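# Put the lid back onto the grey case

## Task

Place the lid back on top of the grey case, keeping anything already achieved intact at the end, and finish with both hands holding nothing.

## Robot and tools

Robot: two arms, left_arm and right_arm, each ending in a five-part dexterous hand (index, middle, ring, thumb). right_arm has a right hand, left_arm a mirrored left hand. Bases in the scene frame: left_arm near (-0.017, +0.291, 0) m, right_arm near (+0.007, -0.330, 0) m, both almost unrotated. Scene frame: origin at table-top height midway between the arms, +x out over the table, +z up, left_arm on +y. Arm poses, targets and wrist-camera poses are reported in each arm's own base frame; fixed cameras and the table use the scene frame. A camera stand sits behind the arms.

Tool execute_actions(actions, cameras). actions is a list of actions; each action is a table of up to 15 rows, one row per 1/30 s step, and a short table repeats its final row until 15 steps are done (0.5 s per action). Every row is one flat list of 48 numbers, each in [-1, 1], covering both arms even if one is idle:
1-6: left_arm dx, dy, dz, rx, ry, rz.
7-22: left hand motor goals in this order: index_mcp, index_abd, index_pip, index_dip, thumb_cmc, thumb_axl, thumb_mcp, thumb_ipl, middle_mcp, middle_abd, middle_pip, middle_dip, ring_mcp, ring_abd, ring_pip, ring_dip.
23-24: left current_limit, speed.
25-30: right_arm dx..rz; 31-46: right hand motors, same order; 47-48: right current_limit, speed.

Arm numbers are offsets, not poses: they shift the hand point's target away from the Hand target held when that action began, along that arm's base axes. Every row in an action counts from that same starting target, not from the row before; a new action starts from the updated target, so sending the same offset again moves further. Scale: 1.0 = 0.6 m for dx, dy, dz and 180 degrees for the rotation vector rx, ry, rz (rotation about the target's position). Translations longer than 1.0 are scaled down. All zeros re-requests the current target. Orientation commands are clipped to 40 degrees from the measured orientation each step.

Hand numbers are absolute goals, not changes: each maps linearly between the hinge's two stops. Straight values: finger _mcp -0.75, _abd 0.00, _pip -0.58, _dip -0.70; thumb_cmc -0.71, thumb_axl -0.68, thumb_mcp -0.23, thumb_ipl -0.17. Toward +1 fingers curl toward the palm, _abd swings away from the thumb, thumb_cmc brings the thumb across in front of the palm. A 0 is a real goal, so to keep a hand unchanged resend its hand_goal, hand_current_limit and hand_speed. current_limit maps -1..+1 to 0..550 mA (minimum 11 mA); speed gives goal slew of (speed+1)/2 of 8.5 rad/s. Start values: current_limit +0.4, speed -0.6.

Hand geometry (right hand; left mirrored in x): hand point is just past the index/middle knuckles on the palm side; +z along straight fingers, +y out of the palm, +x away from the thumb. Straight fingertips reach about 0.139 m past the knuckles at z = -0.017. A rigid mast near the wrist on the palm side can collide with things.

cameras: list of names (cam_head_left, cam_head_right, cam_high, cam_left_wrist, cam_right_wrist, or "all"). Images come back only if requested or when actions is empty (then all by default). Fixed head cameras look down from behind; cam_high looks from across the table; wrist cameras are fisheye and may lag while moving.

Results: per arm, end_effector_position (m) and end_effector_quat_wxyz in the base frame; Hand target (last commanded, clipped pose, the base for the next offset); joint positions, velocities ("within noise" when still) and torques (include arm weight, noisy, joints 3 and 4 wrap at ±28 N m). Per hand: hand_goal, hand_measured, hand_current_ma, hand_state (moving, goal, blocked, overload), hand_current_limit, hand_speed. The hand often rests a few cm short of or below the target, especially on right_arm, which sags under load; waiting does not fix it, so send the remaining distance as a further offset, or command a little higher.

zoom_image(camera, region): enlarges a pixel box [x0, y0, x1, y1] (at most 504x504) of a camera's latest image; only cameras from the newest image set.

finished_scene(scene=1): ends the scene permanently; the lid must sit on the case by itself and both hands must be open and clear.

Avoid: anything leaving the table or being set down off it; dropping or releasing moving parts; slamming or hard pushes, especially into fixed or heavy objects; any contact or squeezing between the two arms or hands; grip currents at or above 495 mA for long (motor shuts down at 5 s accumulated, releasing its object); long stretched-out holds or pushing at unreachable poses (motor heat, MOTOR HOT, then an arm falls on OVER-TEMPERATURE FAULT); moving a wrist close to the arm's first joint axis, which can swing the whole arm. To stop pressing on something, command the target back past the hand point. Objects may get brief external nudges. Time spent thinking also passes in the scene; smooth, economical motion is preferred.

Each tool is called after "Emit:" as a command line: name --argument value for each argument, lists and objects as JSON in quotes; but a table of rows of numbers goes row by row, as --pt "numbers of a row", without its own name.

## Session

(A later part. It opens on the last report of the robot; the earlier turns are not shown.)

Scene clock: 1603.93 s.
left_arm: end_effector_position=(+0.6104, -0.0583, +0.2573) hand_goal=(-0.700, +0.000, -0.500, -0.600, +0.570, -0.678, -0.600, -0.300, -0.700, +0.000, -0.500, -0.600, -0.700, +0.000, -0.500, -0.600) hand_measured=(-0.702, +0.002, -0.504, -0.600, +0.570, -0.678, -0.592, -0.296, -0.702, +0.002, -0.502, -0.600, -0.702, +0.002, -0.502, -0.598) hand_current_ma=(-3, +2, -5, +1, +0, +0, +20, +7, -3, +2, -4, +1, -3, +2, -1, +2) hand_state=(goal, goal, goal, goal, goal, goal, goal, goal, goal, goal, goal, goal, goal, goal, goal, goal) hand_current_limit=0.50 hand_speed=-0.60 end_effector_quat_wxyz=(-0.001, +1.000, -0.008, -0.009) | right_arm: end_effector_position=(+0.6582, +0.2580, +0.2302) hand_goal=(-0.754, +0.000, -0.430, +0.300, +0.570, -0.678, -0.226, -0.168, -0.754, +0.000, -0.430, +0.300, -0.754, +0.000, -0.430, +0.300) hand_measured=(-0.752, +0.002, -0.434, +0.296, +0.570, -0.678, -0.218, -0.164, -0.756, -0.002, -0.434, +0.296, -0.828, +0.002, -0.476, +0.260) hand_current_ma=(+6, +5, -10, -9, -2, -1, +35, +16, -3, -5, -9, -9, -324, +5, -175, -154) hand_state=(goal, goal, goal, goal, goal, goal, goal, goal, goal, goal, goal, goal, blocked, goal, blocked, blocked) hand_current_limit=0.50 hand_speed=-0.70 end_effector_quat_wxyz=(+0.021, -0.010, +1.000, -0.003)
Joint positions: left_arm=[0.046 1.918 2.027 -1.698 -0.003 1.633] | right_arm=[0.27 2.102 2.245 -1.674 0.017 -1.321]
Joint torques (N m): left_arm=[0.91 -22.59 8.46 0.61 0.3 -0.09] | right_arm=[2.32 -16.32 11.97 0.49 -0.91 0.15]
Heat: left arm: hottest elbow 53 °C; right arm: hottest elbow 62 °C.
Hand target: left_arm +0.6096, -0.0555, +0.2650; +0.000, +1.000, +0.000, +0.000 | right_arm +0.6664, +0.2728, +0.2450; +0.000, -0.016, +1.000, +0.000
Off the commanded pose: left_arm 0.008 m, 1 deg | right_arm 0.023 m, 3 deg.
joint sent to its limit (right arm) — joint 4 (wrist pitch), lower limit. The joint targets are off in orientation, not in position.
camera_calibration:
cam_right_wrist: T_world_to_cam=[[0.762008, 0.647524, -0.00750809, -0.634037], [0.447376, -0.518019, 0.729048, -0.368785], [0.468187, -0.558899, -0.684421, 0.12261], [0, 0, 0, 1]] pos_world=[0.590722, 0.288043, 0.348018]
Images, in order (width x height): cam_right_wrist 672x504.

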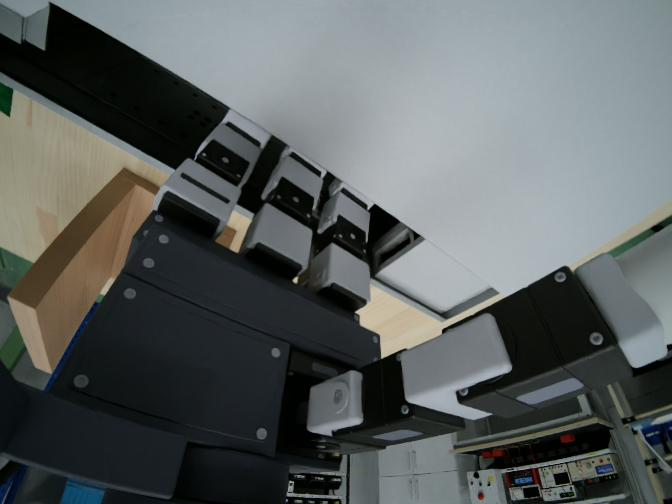

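Emit:
zoom_image --camera "cam_right_wrist" --region '[0, 0, 340, 220]'

Emit:
execute_actions --actions '[[[0,0,0,0,0,0,-0.7,0,-0.5,-0.6,0.571,-0.678,-0.6,-0.3,-0.7,0,-0.5,-0.6,-0.7,0,-0.5,-0.6,0.5,-0.6,0.0,0.0,0.0,0,0,0,-0.754,0,-0.43,0.1,0.571,-0.678,-0.226,-0.168,-0.754,0,-0.43,0.1,-0.754,0,-0.5,-0.3,0.5,-0.6]]]' --cameras '["cam_head_left","cam_head_right","cam_high","cam_right_wrist"]'

Emit:
zoom_image --camera "cam_head_right" --region '[320, 180, 390, 310]'

Emit:
zoom_image --camera "cam_head_left" --region '[310, 190, 380, 310]'

Scaled by 1.482 from the camera's 672x504 image, which has a finer 960x720 frame.

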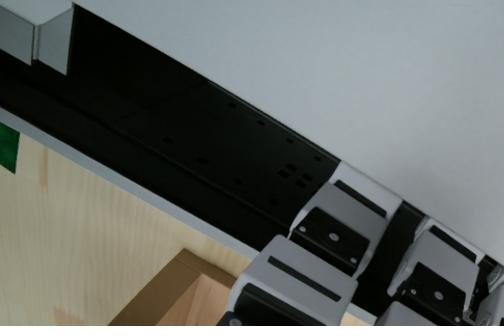

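Scene clock: 1629.27 s.
left_arm: end_effector_position=(+0.6104, -0.0583, +0.2573) hand_goal=(-0.700, +0.000, -0.500, -0.600, +0.570, -0.678, -0.600, -0.300, -0.700, +0.000, -0.500, -0.600, -0.700, +0.000, -0.500, -0.600) hand_measured=(-0.702, +0.002, -0.504, -0.600, +0.570, -0.678, -0.592, -0.296, -0.702, +0.002, -0.502, -0.600, -0.702, +0.002, -0.502, -0.598) hand_current_ma=(-3, +2, -5, +1, +0, +0, +20, +7, -3, +2, -4, +1, -3, +2, -1, +2) hand_state=(goal, goal, goal, goal, goal, goal, goal, goal, goal, goal, goal, goal, goal, goal, goal, goal) hand_current_limit=0.50 hand_speed=-0.60 end_effector_quat_wxyz=(-0.001, +1.000, -0.008, -0.009) | right_arm: end_effector_position=(+0.6583, +0.2620, +0.2345) hand_goal=(-0.754, +0.000, -0.430, +0.100, +0.570, -0.678, -0.226, -0.168, -0.754, +0.000, -0.430, +0.100, -0.754, +0.000, -0.500, -0.300) hand_measured=(-0.752, +0.002, -0.434, +0.102, +0.570, -0.678, -0.218, -0.164, -0.756, -0.002, -0.434, +0.102, -0.760, +0.002, -0.504, -0.298) hand_current_ma=(+6, +5, -10, +6, -2, -1, +35, +16, -3, -5, -9, +6, -16, +4, -14, +5) hand_state=(goal, goal, goal, goal, goal, goal, goal, goal, goal, goal, goal, goal, goal, goal, goal, goal) hand_current_limit=0.50 hand_speed=-0.60 end_effector_quat_wxyz=(+0.021, -0.010, +1.000, +0.009)
Joint positions: left_arm=[0.046 1.918 2.027 -1.698 -0.003 1.633] | right_arm=[0.27 2.102 2.251 -1.674 -0.006 -1.32]
Joint torques (N m): left_arm=[0.79 -22.48 8.49 0.65 0.31 -0.08] | right_arm=[2.37 -16.26 11.59 0.5 -0.16 0.16]
Heat: left arm: hottest elbow 53 °C; right arm: hottest elbow 67 °C.
Hand target: left_arm +0.6096, -0.0555, +0.2650; +0.000, +1.000, +0.000, +0.000 | right_arm +0.6664, +0.2729, +0.2449; +0.000, -0.016, +1.000, +0.000
Off the commanded pose: left_arm 0.008 m, 1 deg | right_arm 0.017 m, 3 deg.
joint sent to its limit (right arm) — joint 4 (wrist pitch), lower limit. The joint targets are off in orientation, not in position.
camera_calibration:
cam_right_wrist: T_world_to_cam=[[0.76185, 0.64771, 0.00755169, -0.640188], [0.447582, -0.534811, 0.716692, -0.362667], [0.468247, -0.542632, -0.697349, 0.126491], [0, 0, 0, 1]] pos_world=[0.590822, 0.289335, 0.352963]
Images, in order (width x height): cam_head_left 672x504, cam_head_right 672x504, cam_high 672x504, cam_right_wrist 672x504.

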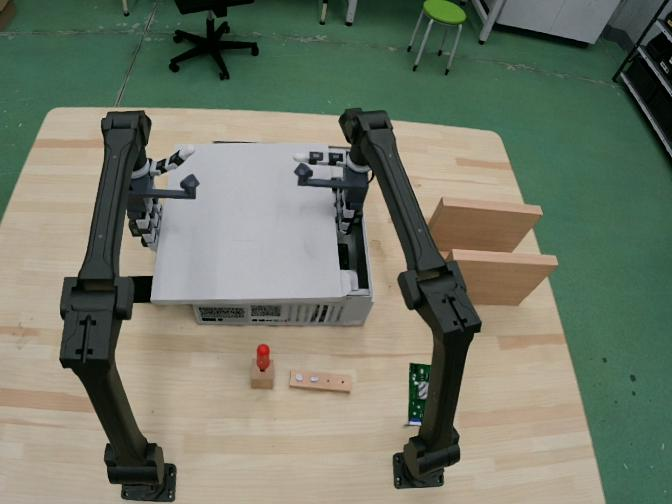

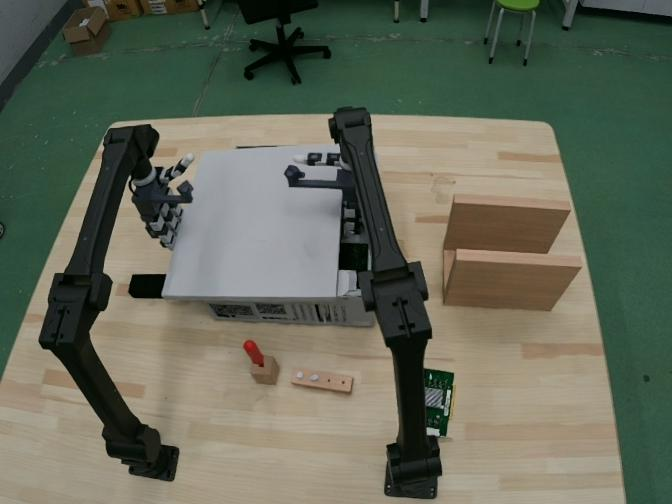

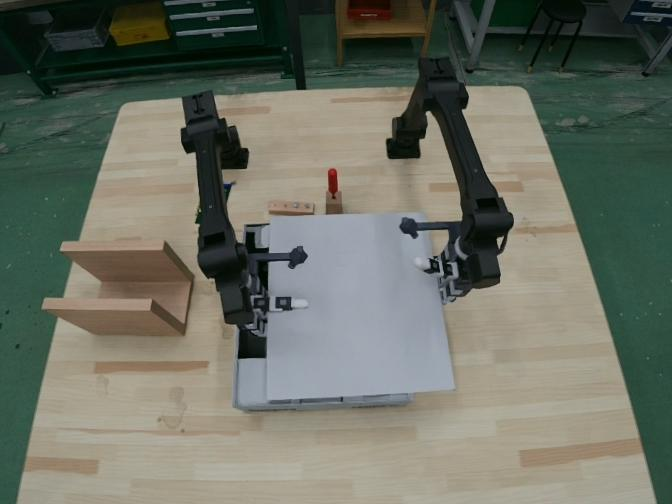

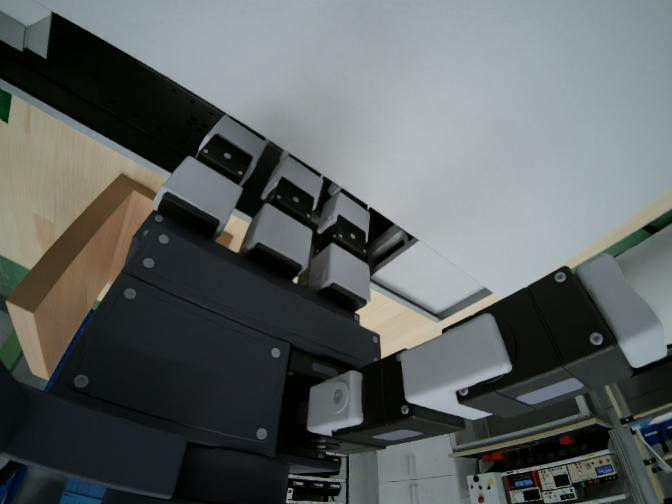

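Scaled by 3.877 from the camera's 672x504 image, which has a finer 960x720 frame.

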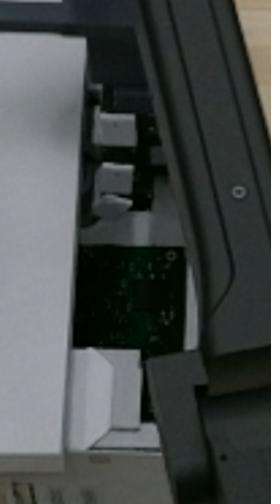

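Scaled by 4.200 from the camera's 672x504 image, which has a finer 960x720 frame.

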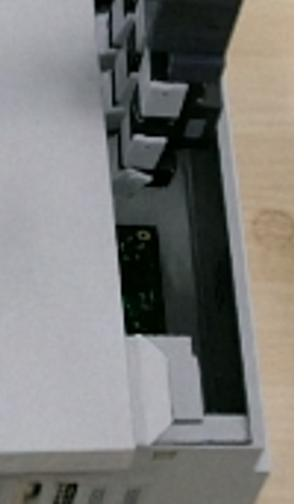

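Emit:
execute_actions --actions '[[[0,0,0,0,0,0,-0.7,0,-0.5,-0.6,0.571,-0.678,-0.6,-0.3,-0.7,0,-0.5,-0.6,-0.7,0,-0.5,-0.6,0.5,-0.6,0.0,0.0,0.0,0,0,0,-0.74,0,-0.4,0.4,0.571,-0.678,-0.226,-0.168,-0.74,0,-0.4,0.4,-0.754,0,-0.5,-0.5,0.5,-0.6]],[[0,0,0,0,0,0,-0.7,0,-0.5,-0.6,0.571,-0.678,-0.6,-0.3,-0.7,0,-0.5,-0.6,-0.7,0,-0.5,-0.6,0.5,-0.6,0.0,0.0,0.0,0,0,0,-0.74,0,-0.4,0.65,0.571,-0.678,-0.226,-0.168,-0.74,0,-0.4,0.65,-0.754,0,-0.5,-0.5,0.5,-0.7]]]' --cameras '["cam_right_wrist","cam_head_right"]'

Scene clock: 1686.37 s.
left_arm: end_effector_position=(+0.6104, -0.0583, +0.2573) hand_goal=(-0.700, +0.000, -0.500, -0.600, +0.570, -0.678, -0.600, -0.300, -0.700, +0.000, -0.500, -0.600, -0.700, +0.000, -0.500, -0.600) hand_measured=(-0.702, +0.002, -0.504, -0.600, +0.570, -0.678, -0.592, -0.296, -0.702, +0.002, -0.502, -0.600, -0.702, +0.002, -0.502, -0.598) hand_current_ma=(-3, +2, -5, +1, +0, +0, +20, +7, -3, +2, -4, +1, -3, +2, -1, +2) hand_state=(goal, goal, goal, goal, goal, goal, goal, goal, goal, goal, goal, goal, goal, goal, goal, goal) hand_current_limit=0.50 hand_speed=-0.60 end_effector_quat_wxyz=(-0.001, +1.000, -0.008, -0.009) | right_arm: end_effector_position=(+0.6583, +0.2621, +0.2346) hand_goal=(-0.740, +0.000, -0.400, +0.650, +0.570, -0.678, -0.226, -0.168, -0.740, +0.000, -0.400, +0.650, -0.754, +0.000, -0.500, -0.500) hand_measured=(-0.742, +0.002, -0.404, +0.646, +0.570, -0.678, -0.218, -0.164, -0.742, -0.002, -0.404, +0.646, -0.756, +0.002, -0.502, -0.498) hand_current_ma=(-6, +5, -12, -14, -2, -1, +35, +16, -7, -5, -11, -9, -4, +4, -7, +8) hand_state=(goal, goal, goal, goal, goal, goal, goal, goal, goal, goal, goal, goal, goal, goal, goal, goal) hand_current_limit=0.50 hand_speed=-0.70 end_effector_quat_wxyz=(+0.021, -0.009, +1.000, +0.009)
Joint positions: left_arm=[0.046 1.918 2.027 -1.698 -0.003 1.633] | right_arm=[0.27 2.102 2.251 -1.674 -0.007 -1.32]
Joint torques (N m): left_arm=[0.85 -22.65 8.51 0.64 0.31 -0.08] | right_arm=[2.32 -16.32 11.6 0.5 -0.13 0.15]
Heat: left arm: hottest elbow 52 °C; right arm: hottest elbow 65 °C.
Hand target: left_arm +0.6096, -0.0555, +0.2650; +0.000, +1.000, +0.000, +0.000 | right_arm +0.6664, +0.2728, +0.2449; +0.000, -0.016, +1.000, +0.000
Off the commanded pose: left_arm 0.008 m, 1 deg | right_arm 0.017 m, 3 deg.
joint sent to its limit (right arm) — joint 4 (wrist pitch), lower limit. The joint targets are off in orientation, not in position.
camera_calibration:
cam_right_wrist: T_world_to_cam=[[0.762364, 0.647101, 0.00781527, -0.640551], [0.447334, -0.535663, 0.71621, -0.362169], [0.467647, -0.542517, -0.697841, 0.127063], [0, 0, 0, 1]] pos_world=[0.590923, 0.289435, 0.353065]
Images, in order (width x height): cam_head_right 672x504, cam_right_wrist 672x504.

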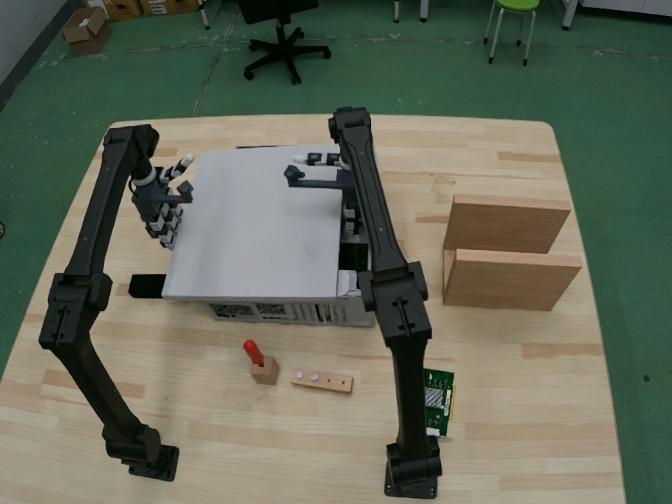

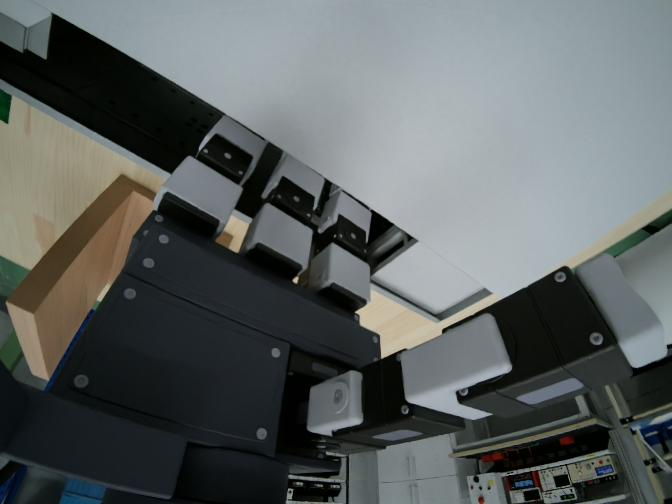

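Emit:
execute_actions --actions '[[[0,0,0,0,0,0,-0.7,0,-0.5,-0.6,0.571,-0.678,-0.6,-0.3,-0.7,0,-0.5,-0.6,-0.7,0,-0.5,-0.6,0.5,-0.6,0.0,0.0,0.05,0,0,0,-0.72,0,-0.35,0.75,0.571,-0.678,-0.226,-0.168,-0.72,0,-0.35,0.75,-0.754,0,-0.5,-0.5,0.55,-0.7]],[[0,0,0,0,0,0,-0.7,0,-0.5,-0.6,0.571,-0.678,-0.6,-0.3,-0.7,0,-0.5,-0.6,-0.7,0,-0.5,-0.6,0.5,-0.6,0.0,0.0,0.04,0,0,0,-0.72,0,-0.35,0.75,0.571,-0.678,-0.226,-0.168,-0.72,0,-0.35,0.75,-0.754,0,-0.5,-0.5,0.55,-0.7]]]' --cameras '["cam_right_wrist","cam_head_right"]'

Scene clock: 1693.03 s.
left_arm: end_effector_position=(+0.6104, -0.0583, +0.2573) hand_goal=(-0.700, +0.000, -0.500, -0.600, +0.570, -0.678, -0.600, -0.300, -0.700, +0.000, -0.500, -0.600, -0.700, +0.000, -0.500, -0.600) hand_measured=(-0.702, +0.002, -0.504, -0.600, +0.570, -0.678, -0.592, -0.296, -0.702, +0.002, -0.502, -0.600, -0.702, +0.002, -0.502, -0.598) hand_current_ma=(-3, +2, -5, +1, +0, +0, +20, +7, -3, +2, -4, +1, -3, +2, -1, +2) hand_state=(goal, goal, goal, goal, goal, goal, goal, goal, goal, goal, goal, goal, goal, goal, goal, goal) hand_current_limit=0.50 hand_speed=-0.60 end_effector_quat_wxyz=(-0.001, +1.000, -0.008, -0.009) | right_arm: end_effector_position=(+0.6573, +0.2661, +0.2354) hand_goal=(-0.720, +0.000, -0.350, +0.750, +0.570, -0.678, -0.226, -0.168, -0.720, +0.000, -0.350, +0.750, -0.754, +0.000, -0.500, -0.500) hand_measured=(-0.734, +0.002, -0.372, +0.732, +0.570, -0.678, -0.218, -0.164, -0.724, -0.002, -0.356, +0.744, -0.758, +0.002, -0.502, -0.500) hand_current_ma=(-51, +3, -82, -61, -2, -1, +35, +16, -11, -5, -21, -17, -14, +3, -7, +0) hand_state=(goal, goal, blocked, goal, goal, goal, goal, goal, goal, goal, goal, goal, goal, goal, goal, goal) hand_current_limit=0.55 hand_speed=-0.70 end_effector_quat_wxyz=(+0.020, -0.009, +1.000, +0.014)
Joint positions: left_arm=[0.046 1.918 2.027 -1.698 -0.003 1.633] | right_arm=[0.273 2.102 2.251 -1.674 -0.016 -1.314]
Joint torques (N m): left_arm=[0.79 -22.53 8.49 0.62 0.31 -0.09] | right_arm=[1.96 -20.42 13.39 0.47 -0.22 0.18]
Heat: left arm: hottest elbow 52 °C; right arm: hottest elbow 65 °C.
Hand target: left_arm +0.6096, -0.0555, +0.2650; +0.000, +1.000, +0.000, +0.000 | right_arm +0.6663, +0.2729, +0.2990; +0.000, -0.016, +1.000, +0.000
Off the commanded pose: left_arm 0.008 m, 1 deg | right_arm 0.065 m, 3 deg.
joint sent to its limit (right arm) — joint 4 (wrist pitch), lower limit. The joint targets are off in position and orientation.
camera_calibration:
cam_right_wrist: T_world_to_cam=[[0.7631, 0.64617, 0.0119262, -0.643523], [0.448608, -0.542891, 0.709944, -0.357597], [0.465219, -0.536408, -0.704157, 0.131695], [0, 0, 0, 1]] pos_world=[0.590226, 0.292331, 0.354282]
Images, in order (width x height): cam_head_right 672x504, cam_right_wrist 672x504.

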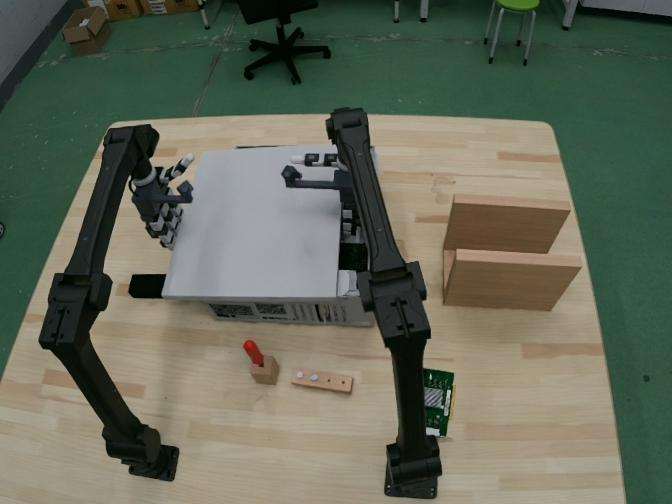

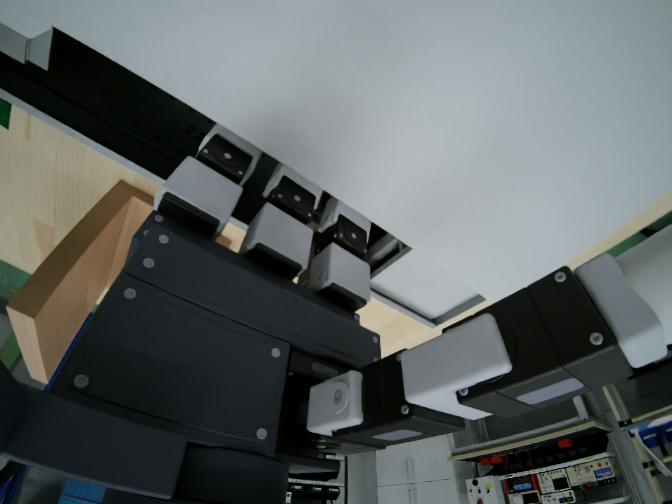

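Emit:
execute_actions --actions '[[[0,0,0,0,0,0,-0.7,0,-0.5,-0.6,0.571,-0.678,-0.6,-0.3,-0.7,0,-0.5,-0.6,-0.7,0,-0.5,-0.6,0.5,-0.6,0.0,0.0,0.0,0.019,-0.0522,0,-0.72,0,-0.35,0.75,0.571,-0.678,-0.226,-0.168,-0.72,0,-0.35,0.75,-0.754,0,-0.5,-0.5,0.55,-0.7]],[[0,0,0,0,0,0,-0.7,0,-0.5,-0.6,0.571,-0.678,-0.6,-0.3,-0.7,0,-0.5,-0.6,-0.7,0,-0.5,-0.6,0.5,-0.6,0.0,0.0,0.0,0,0,0,-0.72,0,-0.35,0.75,0.571,-0.678,-0.226,-0.168,-0.72,0,-0.35,0.75,-0.754,0,-0.5,-0.5,0.55,-0.7]]]' --cameras '["cam_right_wrist","cam_head_right"]'

Scene clock: 1702.27 s.
left_arm: end_effector_position=(+0.6104, -0.0583, +0.2573) hand_goal=(-0.700, +0.000, -0.500, -0.600, +0.570, -0.678, -0.600, -0.300, -0.700, +0.000, -0.500, -0.600, -0.700, +0.000, -0.500, -0.600) hand_measured=(-0.702, +0.002, -0.504, -0.600, +0.570, -0.678, -0.592, -0.296, -0.702, +0.002, -0.502, -0.600, -0.702, +0.002, -0.502, -0.598) hand_current_ma=(-3, +2, -5, +1, +0, +0, +20, +7, -3, +2, -4, +1, -3, +2, -1, +2) hand_state=(goal, goal, goal, goal, goal, goal, goal, goal, goal, goal, goal, goal, goal, goal, goal, goal) hand_current_limit=0.50 hand_speed=-0.60 end_effector_quat_wxyz=(-0.001, +1.000, -0.008, -0.009) | right_arm: end_effector_position=(+0.6569, +0.2659, +0.2387) hand_goal=(-0.720, +0.000, -0.350, +0.750, +0.570, -0.678, -0.226, -0.168, -0.720, +0.000, -0.350, +0.750, -0.754, +0.000, -0.500, -0.500) hand_measured=(-0.734, +0.002, -0.372, +0.732, +0.570, -0.678, -0.218, -0.164, -0.722, -0.002, -0.354, +0.746, -0.758, +0.002, -0.502, -0.500) hand_current_ma=(-51, +3, -82, -61, -2, -1, +35, +16, -7, -5, -13, -11, -13, +3, -7, +0) hand_state=(goal, goal, blocked, goal, goal, goal, goal, goal, goal, goal, goal, goal, goal, goal, goal, goal) hand_current_limit=0.55 hand_speed=-0.70 end_effector_quat_wxyz=(+0.023, -0.010, +1.000, +0.014)
Joint positions: left_arm=[0.046 1.918 2.027 -1.698 -0.003 1.633] | right_arm=[0.273 2.097 2.251 -1.673 -0.015 -1.317]
Joint torques (N m): left_arm=[0.85 -22.53 8.49 0.61 0.31 -0.08] | right_arm=[1.96 -20.31 12.77 1.14 0.05 0.02]
Heat: left arm: hottest elbow 52 °C; right arm: hottest elbow 67 °C.
Hand target: left_arm +0.6096, -0.0555, +0.2650; +0.000, +1.000, +0.000, +0.000 | right_arm +0.6664, +0.2729, +0.2990; +0.083, -0.016, +0.996, +0.028
Off the commanded pose: left_arm 0.008 m, 1 deg | right_arm 0.061 m, 7 deg.
camera_calibration:
cam_right_wrist: T_world_to_cam=[[0.761285, 0.648188, 0.0172561, -0.643801], [0.445358, -0.542037, 0.712637, -0.35863], [0.471276, -0.534835, -0.70132, 0.129045], [0, 0, 0, 1]] pos_world=[0.589019, 0.291931, 0.357185]
Images, in order (width x height): cam_head_right 672x504, cam_right_wrist 672x504.

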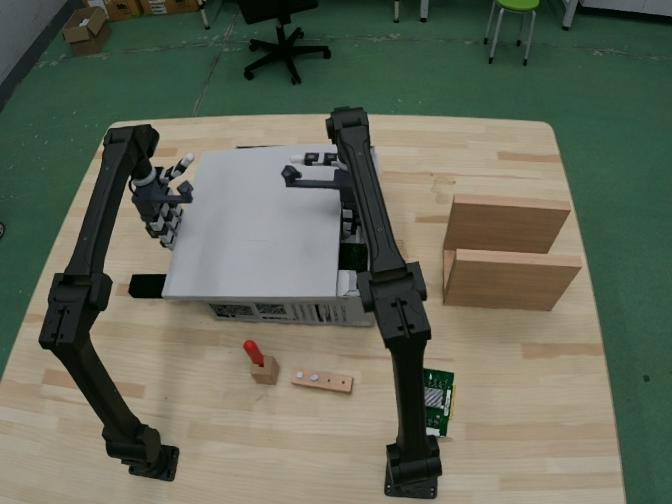

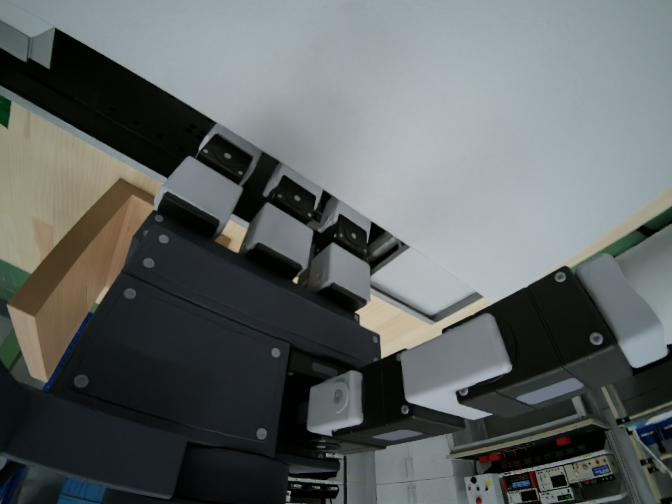

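Emit:
execute_actions --actions '[[[0,0,0,0,0,0,-0.7,0,-0.5,-0.6,0.571,-0.678,-0.6,-0.3,-0.7,0,-0.5,-0.6,-0.7,0,-0.5,-0.6,0.5,-0.6,0.0,0.0,0.05,0,0,0,-0.72,0,-0.35,0.75,0.571,-0.678,-0.226,-0.168,-0.72,0,-0.35,0.75,-0.754,0,-0.5,-0.5,0.55,-0.7]],[[0,0,0,0,0,0,-0.7,0,-0.5,-0.6,0.571,-0.678,-0.6,-0.3,-0.7,0,-0.5,-0.6,-0.7,0,-0.5,-0.6,0.5,-0.6,0.0,0.0,0.05,0,0,0,-0.72,0,-0.35,0.75,0.571,-0.678,-0.226,-0.168,-0.72,0,-0.35,0.75,-0.754,0,-0.5,-0.5,0.55,-0.7]]]' --cameras '["cam_right_wrist","cam_high"]'

Scene clock: 1707.07 s.
left_arm: end_effector_position=(+0.6104, -0.0583, +0.2573) hand_goal=(-0.700, +0.000, -0.500, -0.600, +0.570, -0.678, -0.600, -0.300, -0.700, +0.000, -0.500, -0.600, -0.700, +0.000, -0.500, -0.600) hand_measured=(-0.702, +0.002, -0.504, -0.600, +0.570, -0.678, -0.592, -0.296, -0.702, +0.002, -0.502, -0.600, -0.702, +0.002, -0.502, -0.598) hand_current_ma=(-3, +2, -5, +1, +0, +0, +20, +7, -3, +2, -4, +1, -3, +2, -1, +2) hand_state=(goal, goal, goal, goal, goal, goal, goal, goal, goal, goal, goal, goal, goal, goal, goal, goal) hand_current_limit=0.50 hand_speed=-0.60 end_effector_quat_wxyz=(-0.001, +1.000, -0.008, -0.009) | right_arm: end_effector_position=(+0.6609, +0.2704, +0.2979) hand_goal=(-0.720, +0.000, -0.350, +0.750, +0.570, -0.678, -0.226, -0.168, -0.720, +0.000, -0.350, +0.750, -0.754, +0.000, -0.500, -0.500) hand_measured=(-0.722, +0.008, -0.372, +0.732, +0.570, -0.678, -0.218, -0.164, -0.724, -0.002, -0.354, +0.746, -0.756, +0.002, -0.502, -0.502) hand_current_ma=(-5, +22, -77, -61, -2, -1, +35, +16, -11, -5, -12, -9, -5, +3, -7, -7) hand_state=(goal, goal, blocked, goal, goal, goal, goal, goal, goal, goal, goal, goal, goal, goal, goal, goal) hand_current_limit=0.55 hand_speed=-0.70 end_effector_quat_wxyz=(+0.074, -0.013, +0.997, +0.034)
Joint positions: left_arm=[0.046 1.918 2.027 -1.698 -0.003 1.633] | right_arm=[0.275 2.057 2.321 -1.674 -0.027 -1.319]
Joint torques (N m): left_arm=[0.85 -22.65 8.51 0.61 0.31 -0.09] | right_arm=[1.85 -19.72 13.56 0.72 0.03 0.19]
Heat: left arm: hottest elbow 52 °C; right arm: hottest elbow 67 °C.
Hand target: left_arm +0.6096, -0.0555, +0.2650; +0.000, +1.000, +0.000, +0.000 | right_arm +0.6664, +0.2728, +0.3592; +0.083, -0.016, +0.996, +0.028
Off the commanded pose: left_arm 0.008 m, 1 deg | right_arm 0.061 m, 1 deg.
joint sent to its limit (right arm) — joint 4 (wrist pitch), lower limit. The joint targets are off in position and orientation.
camera_calibration:
cam_right_wrist: T_world_to_cam=[[0.750955, 0.649229, 0.120695, -0.67503], [0.374842, -0.569564, 0.731499, -0.351752], [0.543654, -0.504082, -0.671076, 0.105956], [0, 0, 0, 1]] pos_world=[0.581165, 0.291315, 0.409883]
Images, in order (width x height): cam_high 672x504, cam_right_wrist 672x504.

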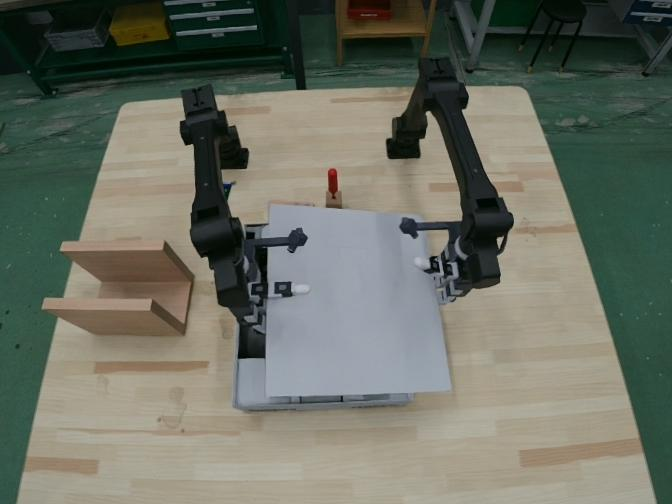

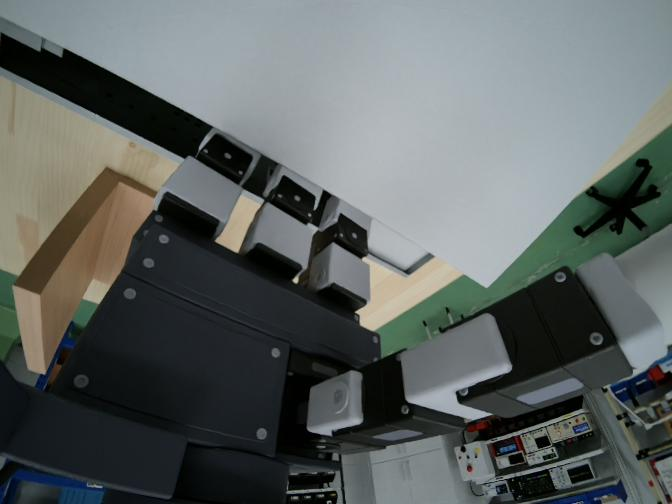

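Emit:
execute_actions --actions '[[[0,-0.058,0,0,0,0,-0.7,0,-0.5,-0.6,0.571,-0.678,-0.6,-0.3,-0.7,0,-0.5,-0.6,-0.7,0,-0.5,-0.6,0.5,-0.6,0.002,-0.058,-0.02,0,0,0,-0.7,0,-0.3,0.85,0.571,-0.678,-0.226,-0.168,-0.7,0,-0.3,0.85,-0.754,0,-0.5,-0.5,0.55,-0.6]],[[0,-0.058,0,0,0,0,-0.7,0,-0.5,-0.6,0.571,-0.678,-0.6,-0.3,-0.7,0,-0.5,-0.6,-0.7,0,-0.5,-0.6,0.5,-0.6,0.002,-0.058,0,0,0,0,-0.7,0,-0.3,0.85,0.571,-0.678,-0.226,-0.168,-0.7,0,-0.3,0.85,-0.754,0,-0.5,-0.5,0.55,-0.6]]]' --cameras '["cam_right_wrist","cam_high","cam_head_left","cam_head_right"]'

Scene clock: 1715.23 s.
left_arm: end_effector_position=(+0.6092, -0.1220, +0.2599) hand_goal=(-0.700, +0.000, -0.500, -0.600, +0.570, -0.678, -0.600, -0.300, -0.700, +0.000, -0.500, -0.600, -0.700, +0.000, -0.500, -0.600) hand_measured=(-0.704, +0.000, -0.504, -0.600, +0.570, -0.678, -0.592, -0.296, -0.704, +0.002, -0.504, -0.600, -0.702, +0.000, -0.502, -0.602) hand_current_ma=(-6, +0, -6, +0, +0, +0, +20, +7, -5, +1, -5, +0, -3, +1, -4, -2) hand_state=(goal, goal, goal, goal, goal, goal, goal, goal, goal, goal, goal, goal, goal, goal, goal, goal) hand_current_limit=0.50 hand_speed=-0.60 end_effector_quat_wxyz=(-0.002, +1.000, -0.003, -0.006) | right_arm: end_effector_position=(+0.6730, +0.2132, +0.3030) hand_goal=(-0.700, +0.000, -0.300, +0.850, +0.570, -0.678, -0.226, -0.168, -0.700, +0.000, -0.300, +0.850, -0.754, +0.000, -0.500, -0.500) hand_measured=(-0.724, +0.006, -0.338, +0.826, +0.570, -0.678, -0.218, -0.164, -0.704, -0.002, -0.304, +0.846, -0.756, +0.002, -0.502, -0.502) hand_current_ma=(-89, +18, -146, -86, -2, -1, +35, +16, -9, -5, -13, -9, -3, +3, -6, -7) hand_state=(blocked, goal, blocked, blocked, goal, goal, goal, goal, goal, goal, goal, goal, goal, goal, goal, goal) hand_current_limit=0.55 hand_speed=-0.60 end_effector_quat_wxyz=(+0.080, -0.015, +0.996, +0.032)
Joint positions: left_arm=[-0.063 1.91 2.024 -1.697 -0.003 1.515] | right_arm=[0.184 2.049 2.321 -1.674 -0.036 -1.413]
Joint torques (N m): left_arm=[0.09 -21.71 9.05 0.58 0.35 -0.12] | right_arm=[0.32 -20.07 9.61 0.73 -0.19 0.06]
Heat: left arm: hottest elbow 52 °C; right arm: hottest elbow 71 °C.
Hand target: left_arm +0.6096, -0.1251, +0.2651; +0.000, +1.000, +0.000, +0.000 | right_arm +0.6688, +0.2032, +0.3470; +0.083, -0.016, +0.996, +0.028
Off the commanded pose: left_arm 0.006 m, 1 deg | right_arm 0.045 m, 1 deg.
joint sent to its limit (right arm) — joint 4 (wrist pitch), lower limit. The joint targets are off in orientation, not in position.
camera_calibration:
cam_right_wrist: T_world_to_cam=[[0.746924, 0.652645, 0.127121, -0.647554], [0.368065, -0.565059, 0.738402, -0.391175], [0.553745, -0.504741, -0.662271, 0.0646494], [0, 0, 0, 1]] pos_world=[0.591852, 0.234217, 0.413977]
Images, in order (width x height): cam_head_left 672x504, cam_head_right 672x504, cam_high 672x504, cam_right_wrist 672x504.

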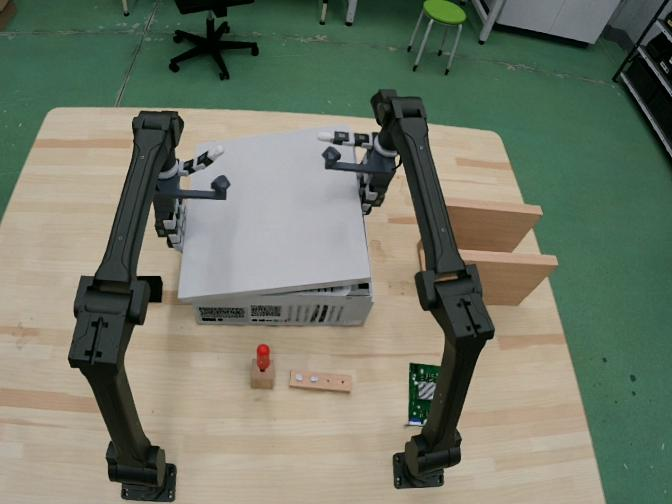

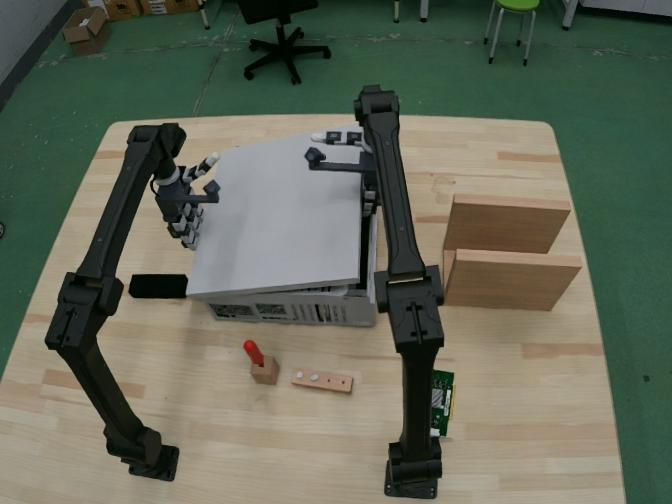

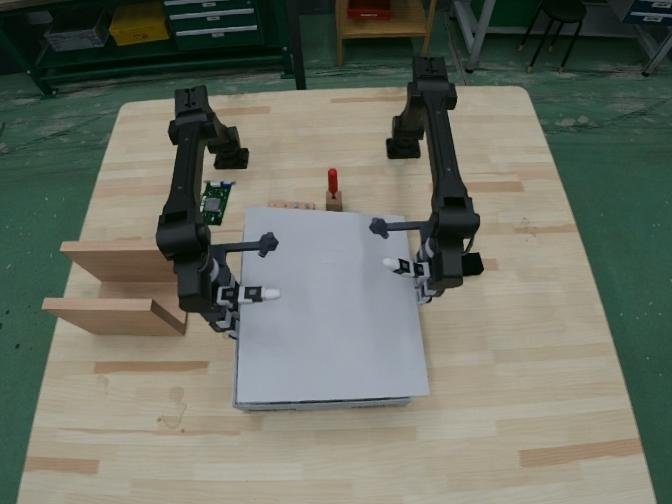

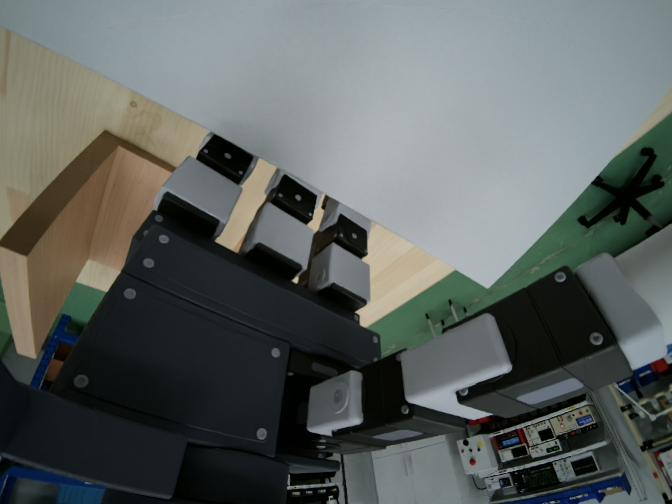

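Emit:
execute_actions --actions '[[[0,-0.042,0,0,0,0,-0.7,0,-0.5,-0.6,0.571,-0.678,-0.6,-0.3,-0.7,0,-0.5,-0.6,-0.7,0,-0.5,-0.6,0.5,-0.6,0.0,-0.045,0,0,0,0,-0.7,0,-0.3,0.85,0.571,-0.678,-0.226,-0.168,-0.7,0,-0.3,0.85,-0.754,0,-0.5,-0.5,0.55,-0.6]],[[0,-0.035,0,0,0,0,-0.7,0,-0.5,-0.6,0.571,-0.678,-0.6,-0.3,-0.7,0,-0.5,-0.6,-0.7,0,-0.5,-0.6,0.5,-0.6,0.0,-0.04,0,0,0,0,-0.7,0,-0.3,0.85,0.571,-0.678,-0.226,-0.168,-0.7,0,-0.3,0.85,-0.754,0,-0.5,-0.5,0.55,-0.6]]]' --cameras '["cam_right_wrist","cam_high","cam_head_left","cam_head_right"]'

Scene clock: 1719.67 s.
left_arm: end_effector_position=(+0.6081, -0.1505, +0.2586) hand_goal=(-0.700, +0.000, -0.500, -0.600, +0.570, -0.678, -0.600, -0.300, -0.700, +0.000, -0.500, -0.600, -0.700, +0.000, -0.500, -0.600) hand_measured=(-0.714, +0.000, -0.510, -0.604, +0.570, -0.678, -0.592, -0.296, -0.720, +0.000, -0.510, -0.604, -0.722, +0.000, -0.512, -0.604) hand_current_ma=(-36, +0, -19, -6, +0, +0, +20, +7, -50, +1, -21, -5, -63, +0, -26, -8) hand_state=(goal, goal, goal, goal, goal, goal, goal, goal, goal, goal, goal, goal, blocked, goal, goal, goal) hand_current_limit=0.50 hand_speed=-0.60 end_effector_quat_wxyz=(-0.010, +1.000, +0.005, -0.005) | right_arm: end_effector_position=(+0.6730, +0.1839, +0.3052) hand_goal=(-0.700, +0.000, -0.300, +0.850, +0.570, -0.678, -0.226, -0.168, -0.700, +0.000, -0.300, +0.850, -0.754, +0.000, -0.500, -0.500) hand_measured=(-0.724, +0.006, -0.338, +0.826, +0.570, -0.678, -0.218, -0.164, -0.704, -0.002, -0.304, +0.846, -0.710, -0.008, -0.476, -0.486) hand_current_ma=(-92, +17, -146, -86, -2, -1, +35, +16, -9, -5, -13, -9, +181, -24, +87, +47) hand_state=(blocked, goal, blocked, blocked, goal, goal, goal, goal, goal, goal, goal, goal, blocked, goal, blocked, goal) hand_current_limit=0.55 hand_speed=-0.60 end_effector_quat_wxyz=(+0.078, -0.023, +0.996, +0.042)
Joint positions: left_arm=[-0.117 1.91 2.024 -1.697 -0.018 1.444] | right_arm=[0.133 2.04 2.308 -1.674 -0.065 -1.479]
Joint torques (N m): left_arm=[-1.49 -20.42 10.69 0.29 0.9 -0.15] | right_arm=[-1.61 -20.72 8.8 0.73 0.36 -0.03]
Heat: left arm: hottest elbow 53 °C; right arm: hottest elbow 71 °C.
Hand target: left_arm +0.6096, -0.1713, +0.2651; +0.000, +1.000, +0.000, +0.000 | right_arm +0.6689, +0.1522, +0.3469; +0.083, -0.016, +0.996, +0.028
Off the commanded pose: left_arm 0.022 m, 1 deg | right_arm 0.053 m, 2 deg.
joint sent to its limit (right arm) — joint 4 (wrist pitch), lower limit. The joint targets are off in orientation, not in position.
camera_calibration:
cam_right_wrist: T_world_to_cam=[[0.735513, 0.663714, 0.136028, -0.625807], [0.380982, -0.571201, 0.727036, -0.413443], [0.560243, -0.482921, -0.67299, 0.0462042], [0, 0, 0, 1]] pos_world=[0.591919, 0.201511, 0.41681]
Images, in order (width x height): cam_head_left 672x504, cam_head_right 672x504, cam_high 672x504, cam_right_wrist 672x504.

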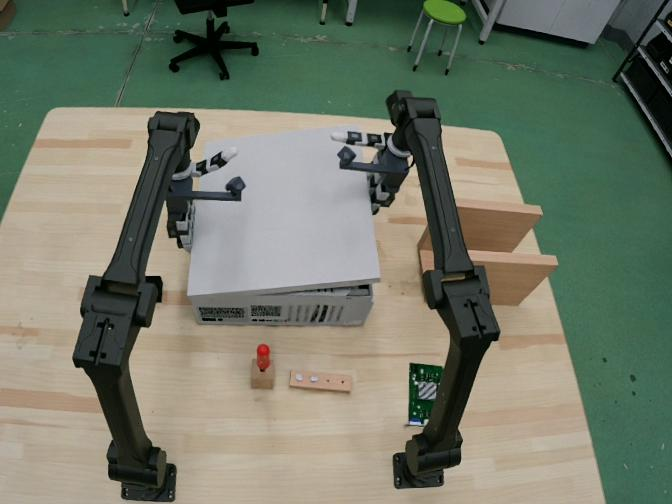

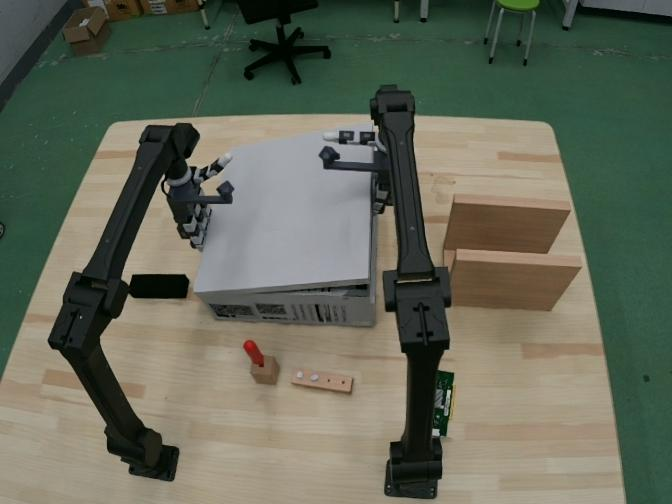

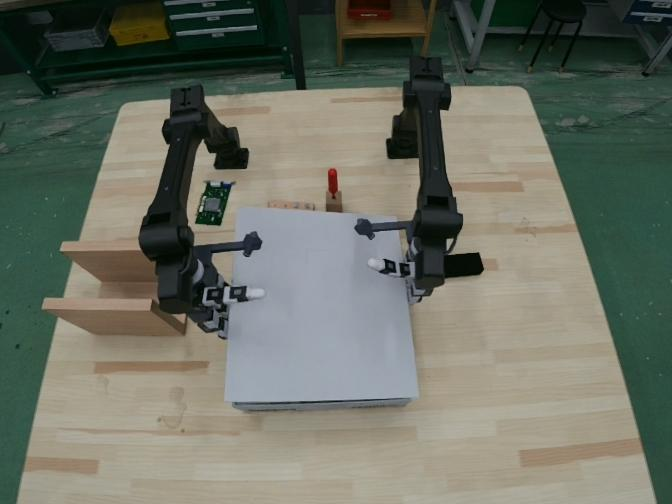

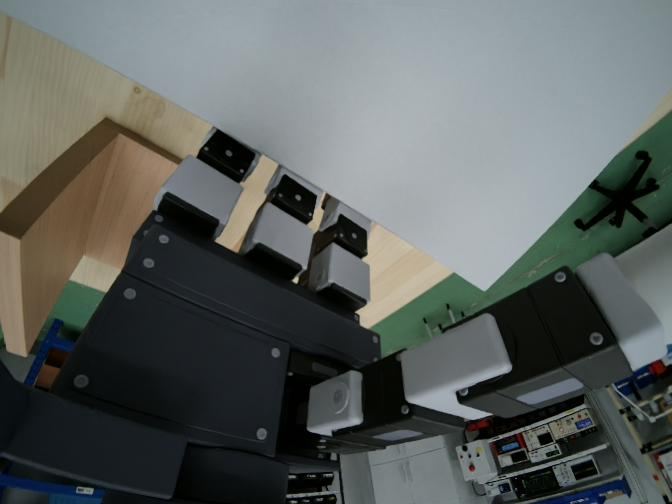

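Emit:
execute_actions --actions '[[[0,0.01,0,0,0,0,-0.7,0,-0.5,-0.6,0.571,-0.678,-0.6,-0.3,-0.7,0,-0.5,-0.6,-0.7,0,-0.5,-0.6,0.5,-0.6,0.0,0.03,0,0,0,0,-0.7,0,-0.3,0.85,0.571,-0.678,-0.226,-0.168,-0.7,0,-0.3,0.85,-0.7,0,-0.3,0.7,0.55,-0.5]]]' --cameras '["cam_right_wrist","cam_head_right"]'

Scene clock: 1735.40 s.
left_arm: end_effector_position=(+0.6081, -0.1505, +0.2586) hand_goal=(-0.700, +0.000, -0.500, -0.600, +0.570, -0.678, -0.600, -0.300, -0.700, +0.000, -0.500, -0.600, -0.700, +0.000, -0.500, -0.600) hand_measured=(-0.714, +0.000, -0.510, -0.604, +0.570, -0.678, -0.592, -0.296, -0.720, +0.000, -0.510, -0.604, -0.722, +0.000, -0.512, -0.604) hand_current_ma=(-36, +0, -19, -6, +0, +0, +20, +7, -50, +1, -21, -5, -63, +0, -26, -8) hand_state=(goal, goal, goal, goal, goal, goal, goal, goal, goal, goal, goal, goal, blocked, goal, goal, goal) hand_current_limit=0.50 hand_speed=-0.60 end_effector_quat_wxyz=(-0.010, +1.000, +0.005, -0.005) | right_arm: end_effector_position=(+0.6731, +0.1821, +0.3041) hand_goal=(-0.700, +0.000, -0.300, +0.850, +0.570, -0.678, -0.226, -0.168, -0.700, +0.000, -0.300, +0.850, -0.700, +0.000, -0.300, +0.700) hand_measured=(-0.718, +0.006, -0.338, +0.826, +0.570, -0.678, -0.218, -0.164, -0.702, -0.002, -0.304, +0.846, -0.698, -0.002, -0.304, +0.696) hand_current_ma=(-70, +17, -146, -86, +0, -1, +35, +16, -8, -5, -12, -9, +4, -7, -12, -10) hand_state=(goal, goal, blocked, blocked, goal, goal, goal, goal, goal, goal, goal, goal, goal, goal, goal, goal) hand_current_limit=0.55 hand_speed=-0.50 end_effector_quat_wxyz=(+0.079, -0.024, +0.996, +0.036)
Joint positions: left_arm=[-0.117 1.91 2.024 -1.697 -0.018 1.444] | right_arm=[0.133 2.039 2.307 -1.674 -0.054 -1.482]
Joint torques (N m): left_arm=[-0.91 -20.48 10.45 0.31 0.9 -0.07] | right_arm=[0.5 -20.42 9.28 0.7 0.11 0.22]
Heat: left arm: hottest elbow 56 °C; right arm: hottest elbow 67 °C.
Hand target: left_arm +0.6096, -0.1653, +0.2651; +0.000, +1.000, +0.000, +0.000 | right_arm +0.6688, +0.1702, +0.3470; +0.083, -0.016, +0.996, +0.028
Off the commanded pose: left_arm 0.016 m, 1 deg | right_arm 0.045 m, 1 deg.
joint sent to its limit (right arm) — joint 4 (wrist pitch), lower limit. The joint targets are off in orientation, not in position.
camera_calibration:
cam_right_wrist: T_world_to_cam=[[0.734806, 0.665799, 0.129508, -0.622436], [0.380497, -0.562688, 0.733897, -0.416984], [0.5615, -0.489995, -0.666801, 0.0431247], [0, 0, 0, 1]] pos_world=[0.591817, 0.200917, 0.415389]
Images, in order (width x height): cam_head_right 672x504, cam_right_wrist 672x504.

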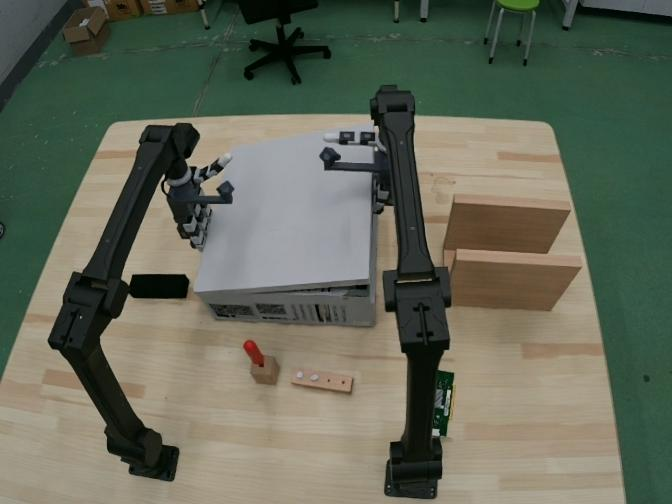

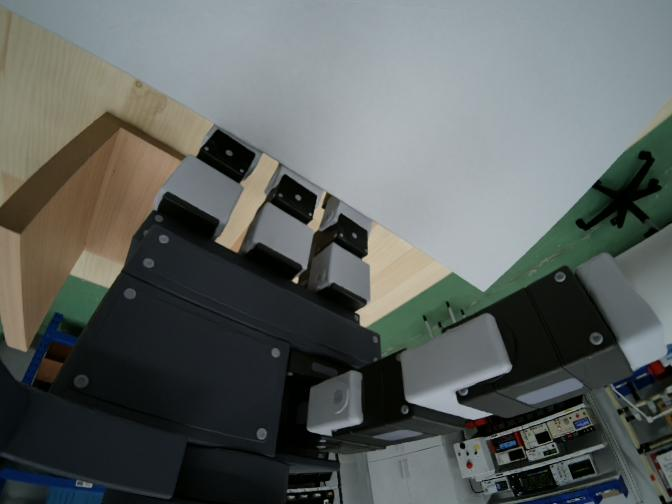

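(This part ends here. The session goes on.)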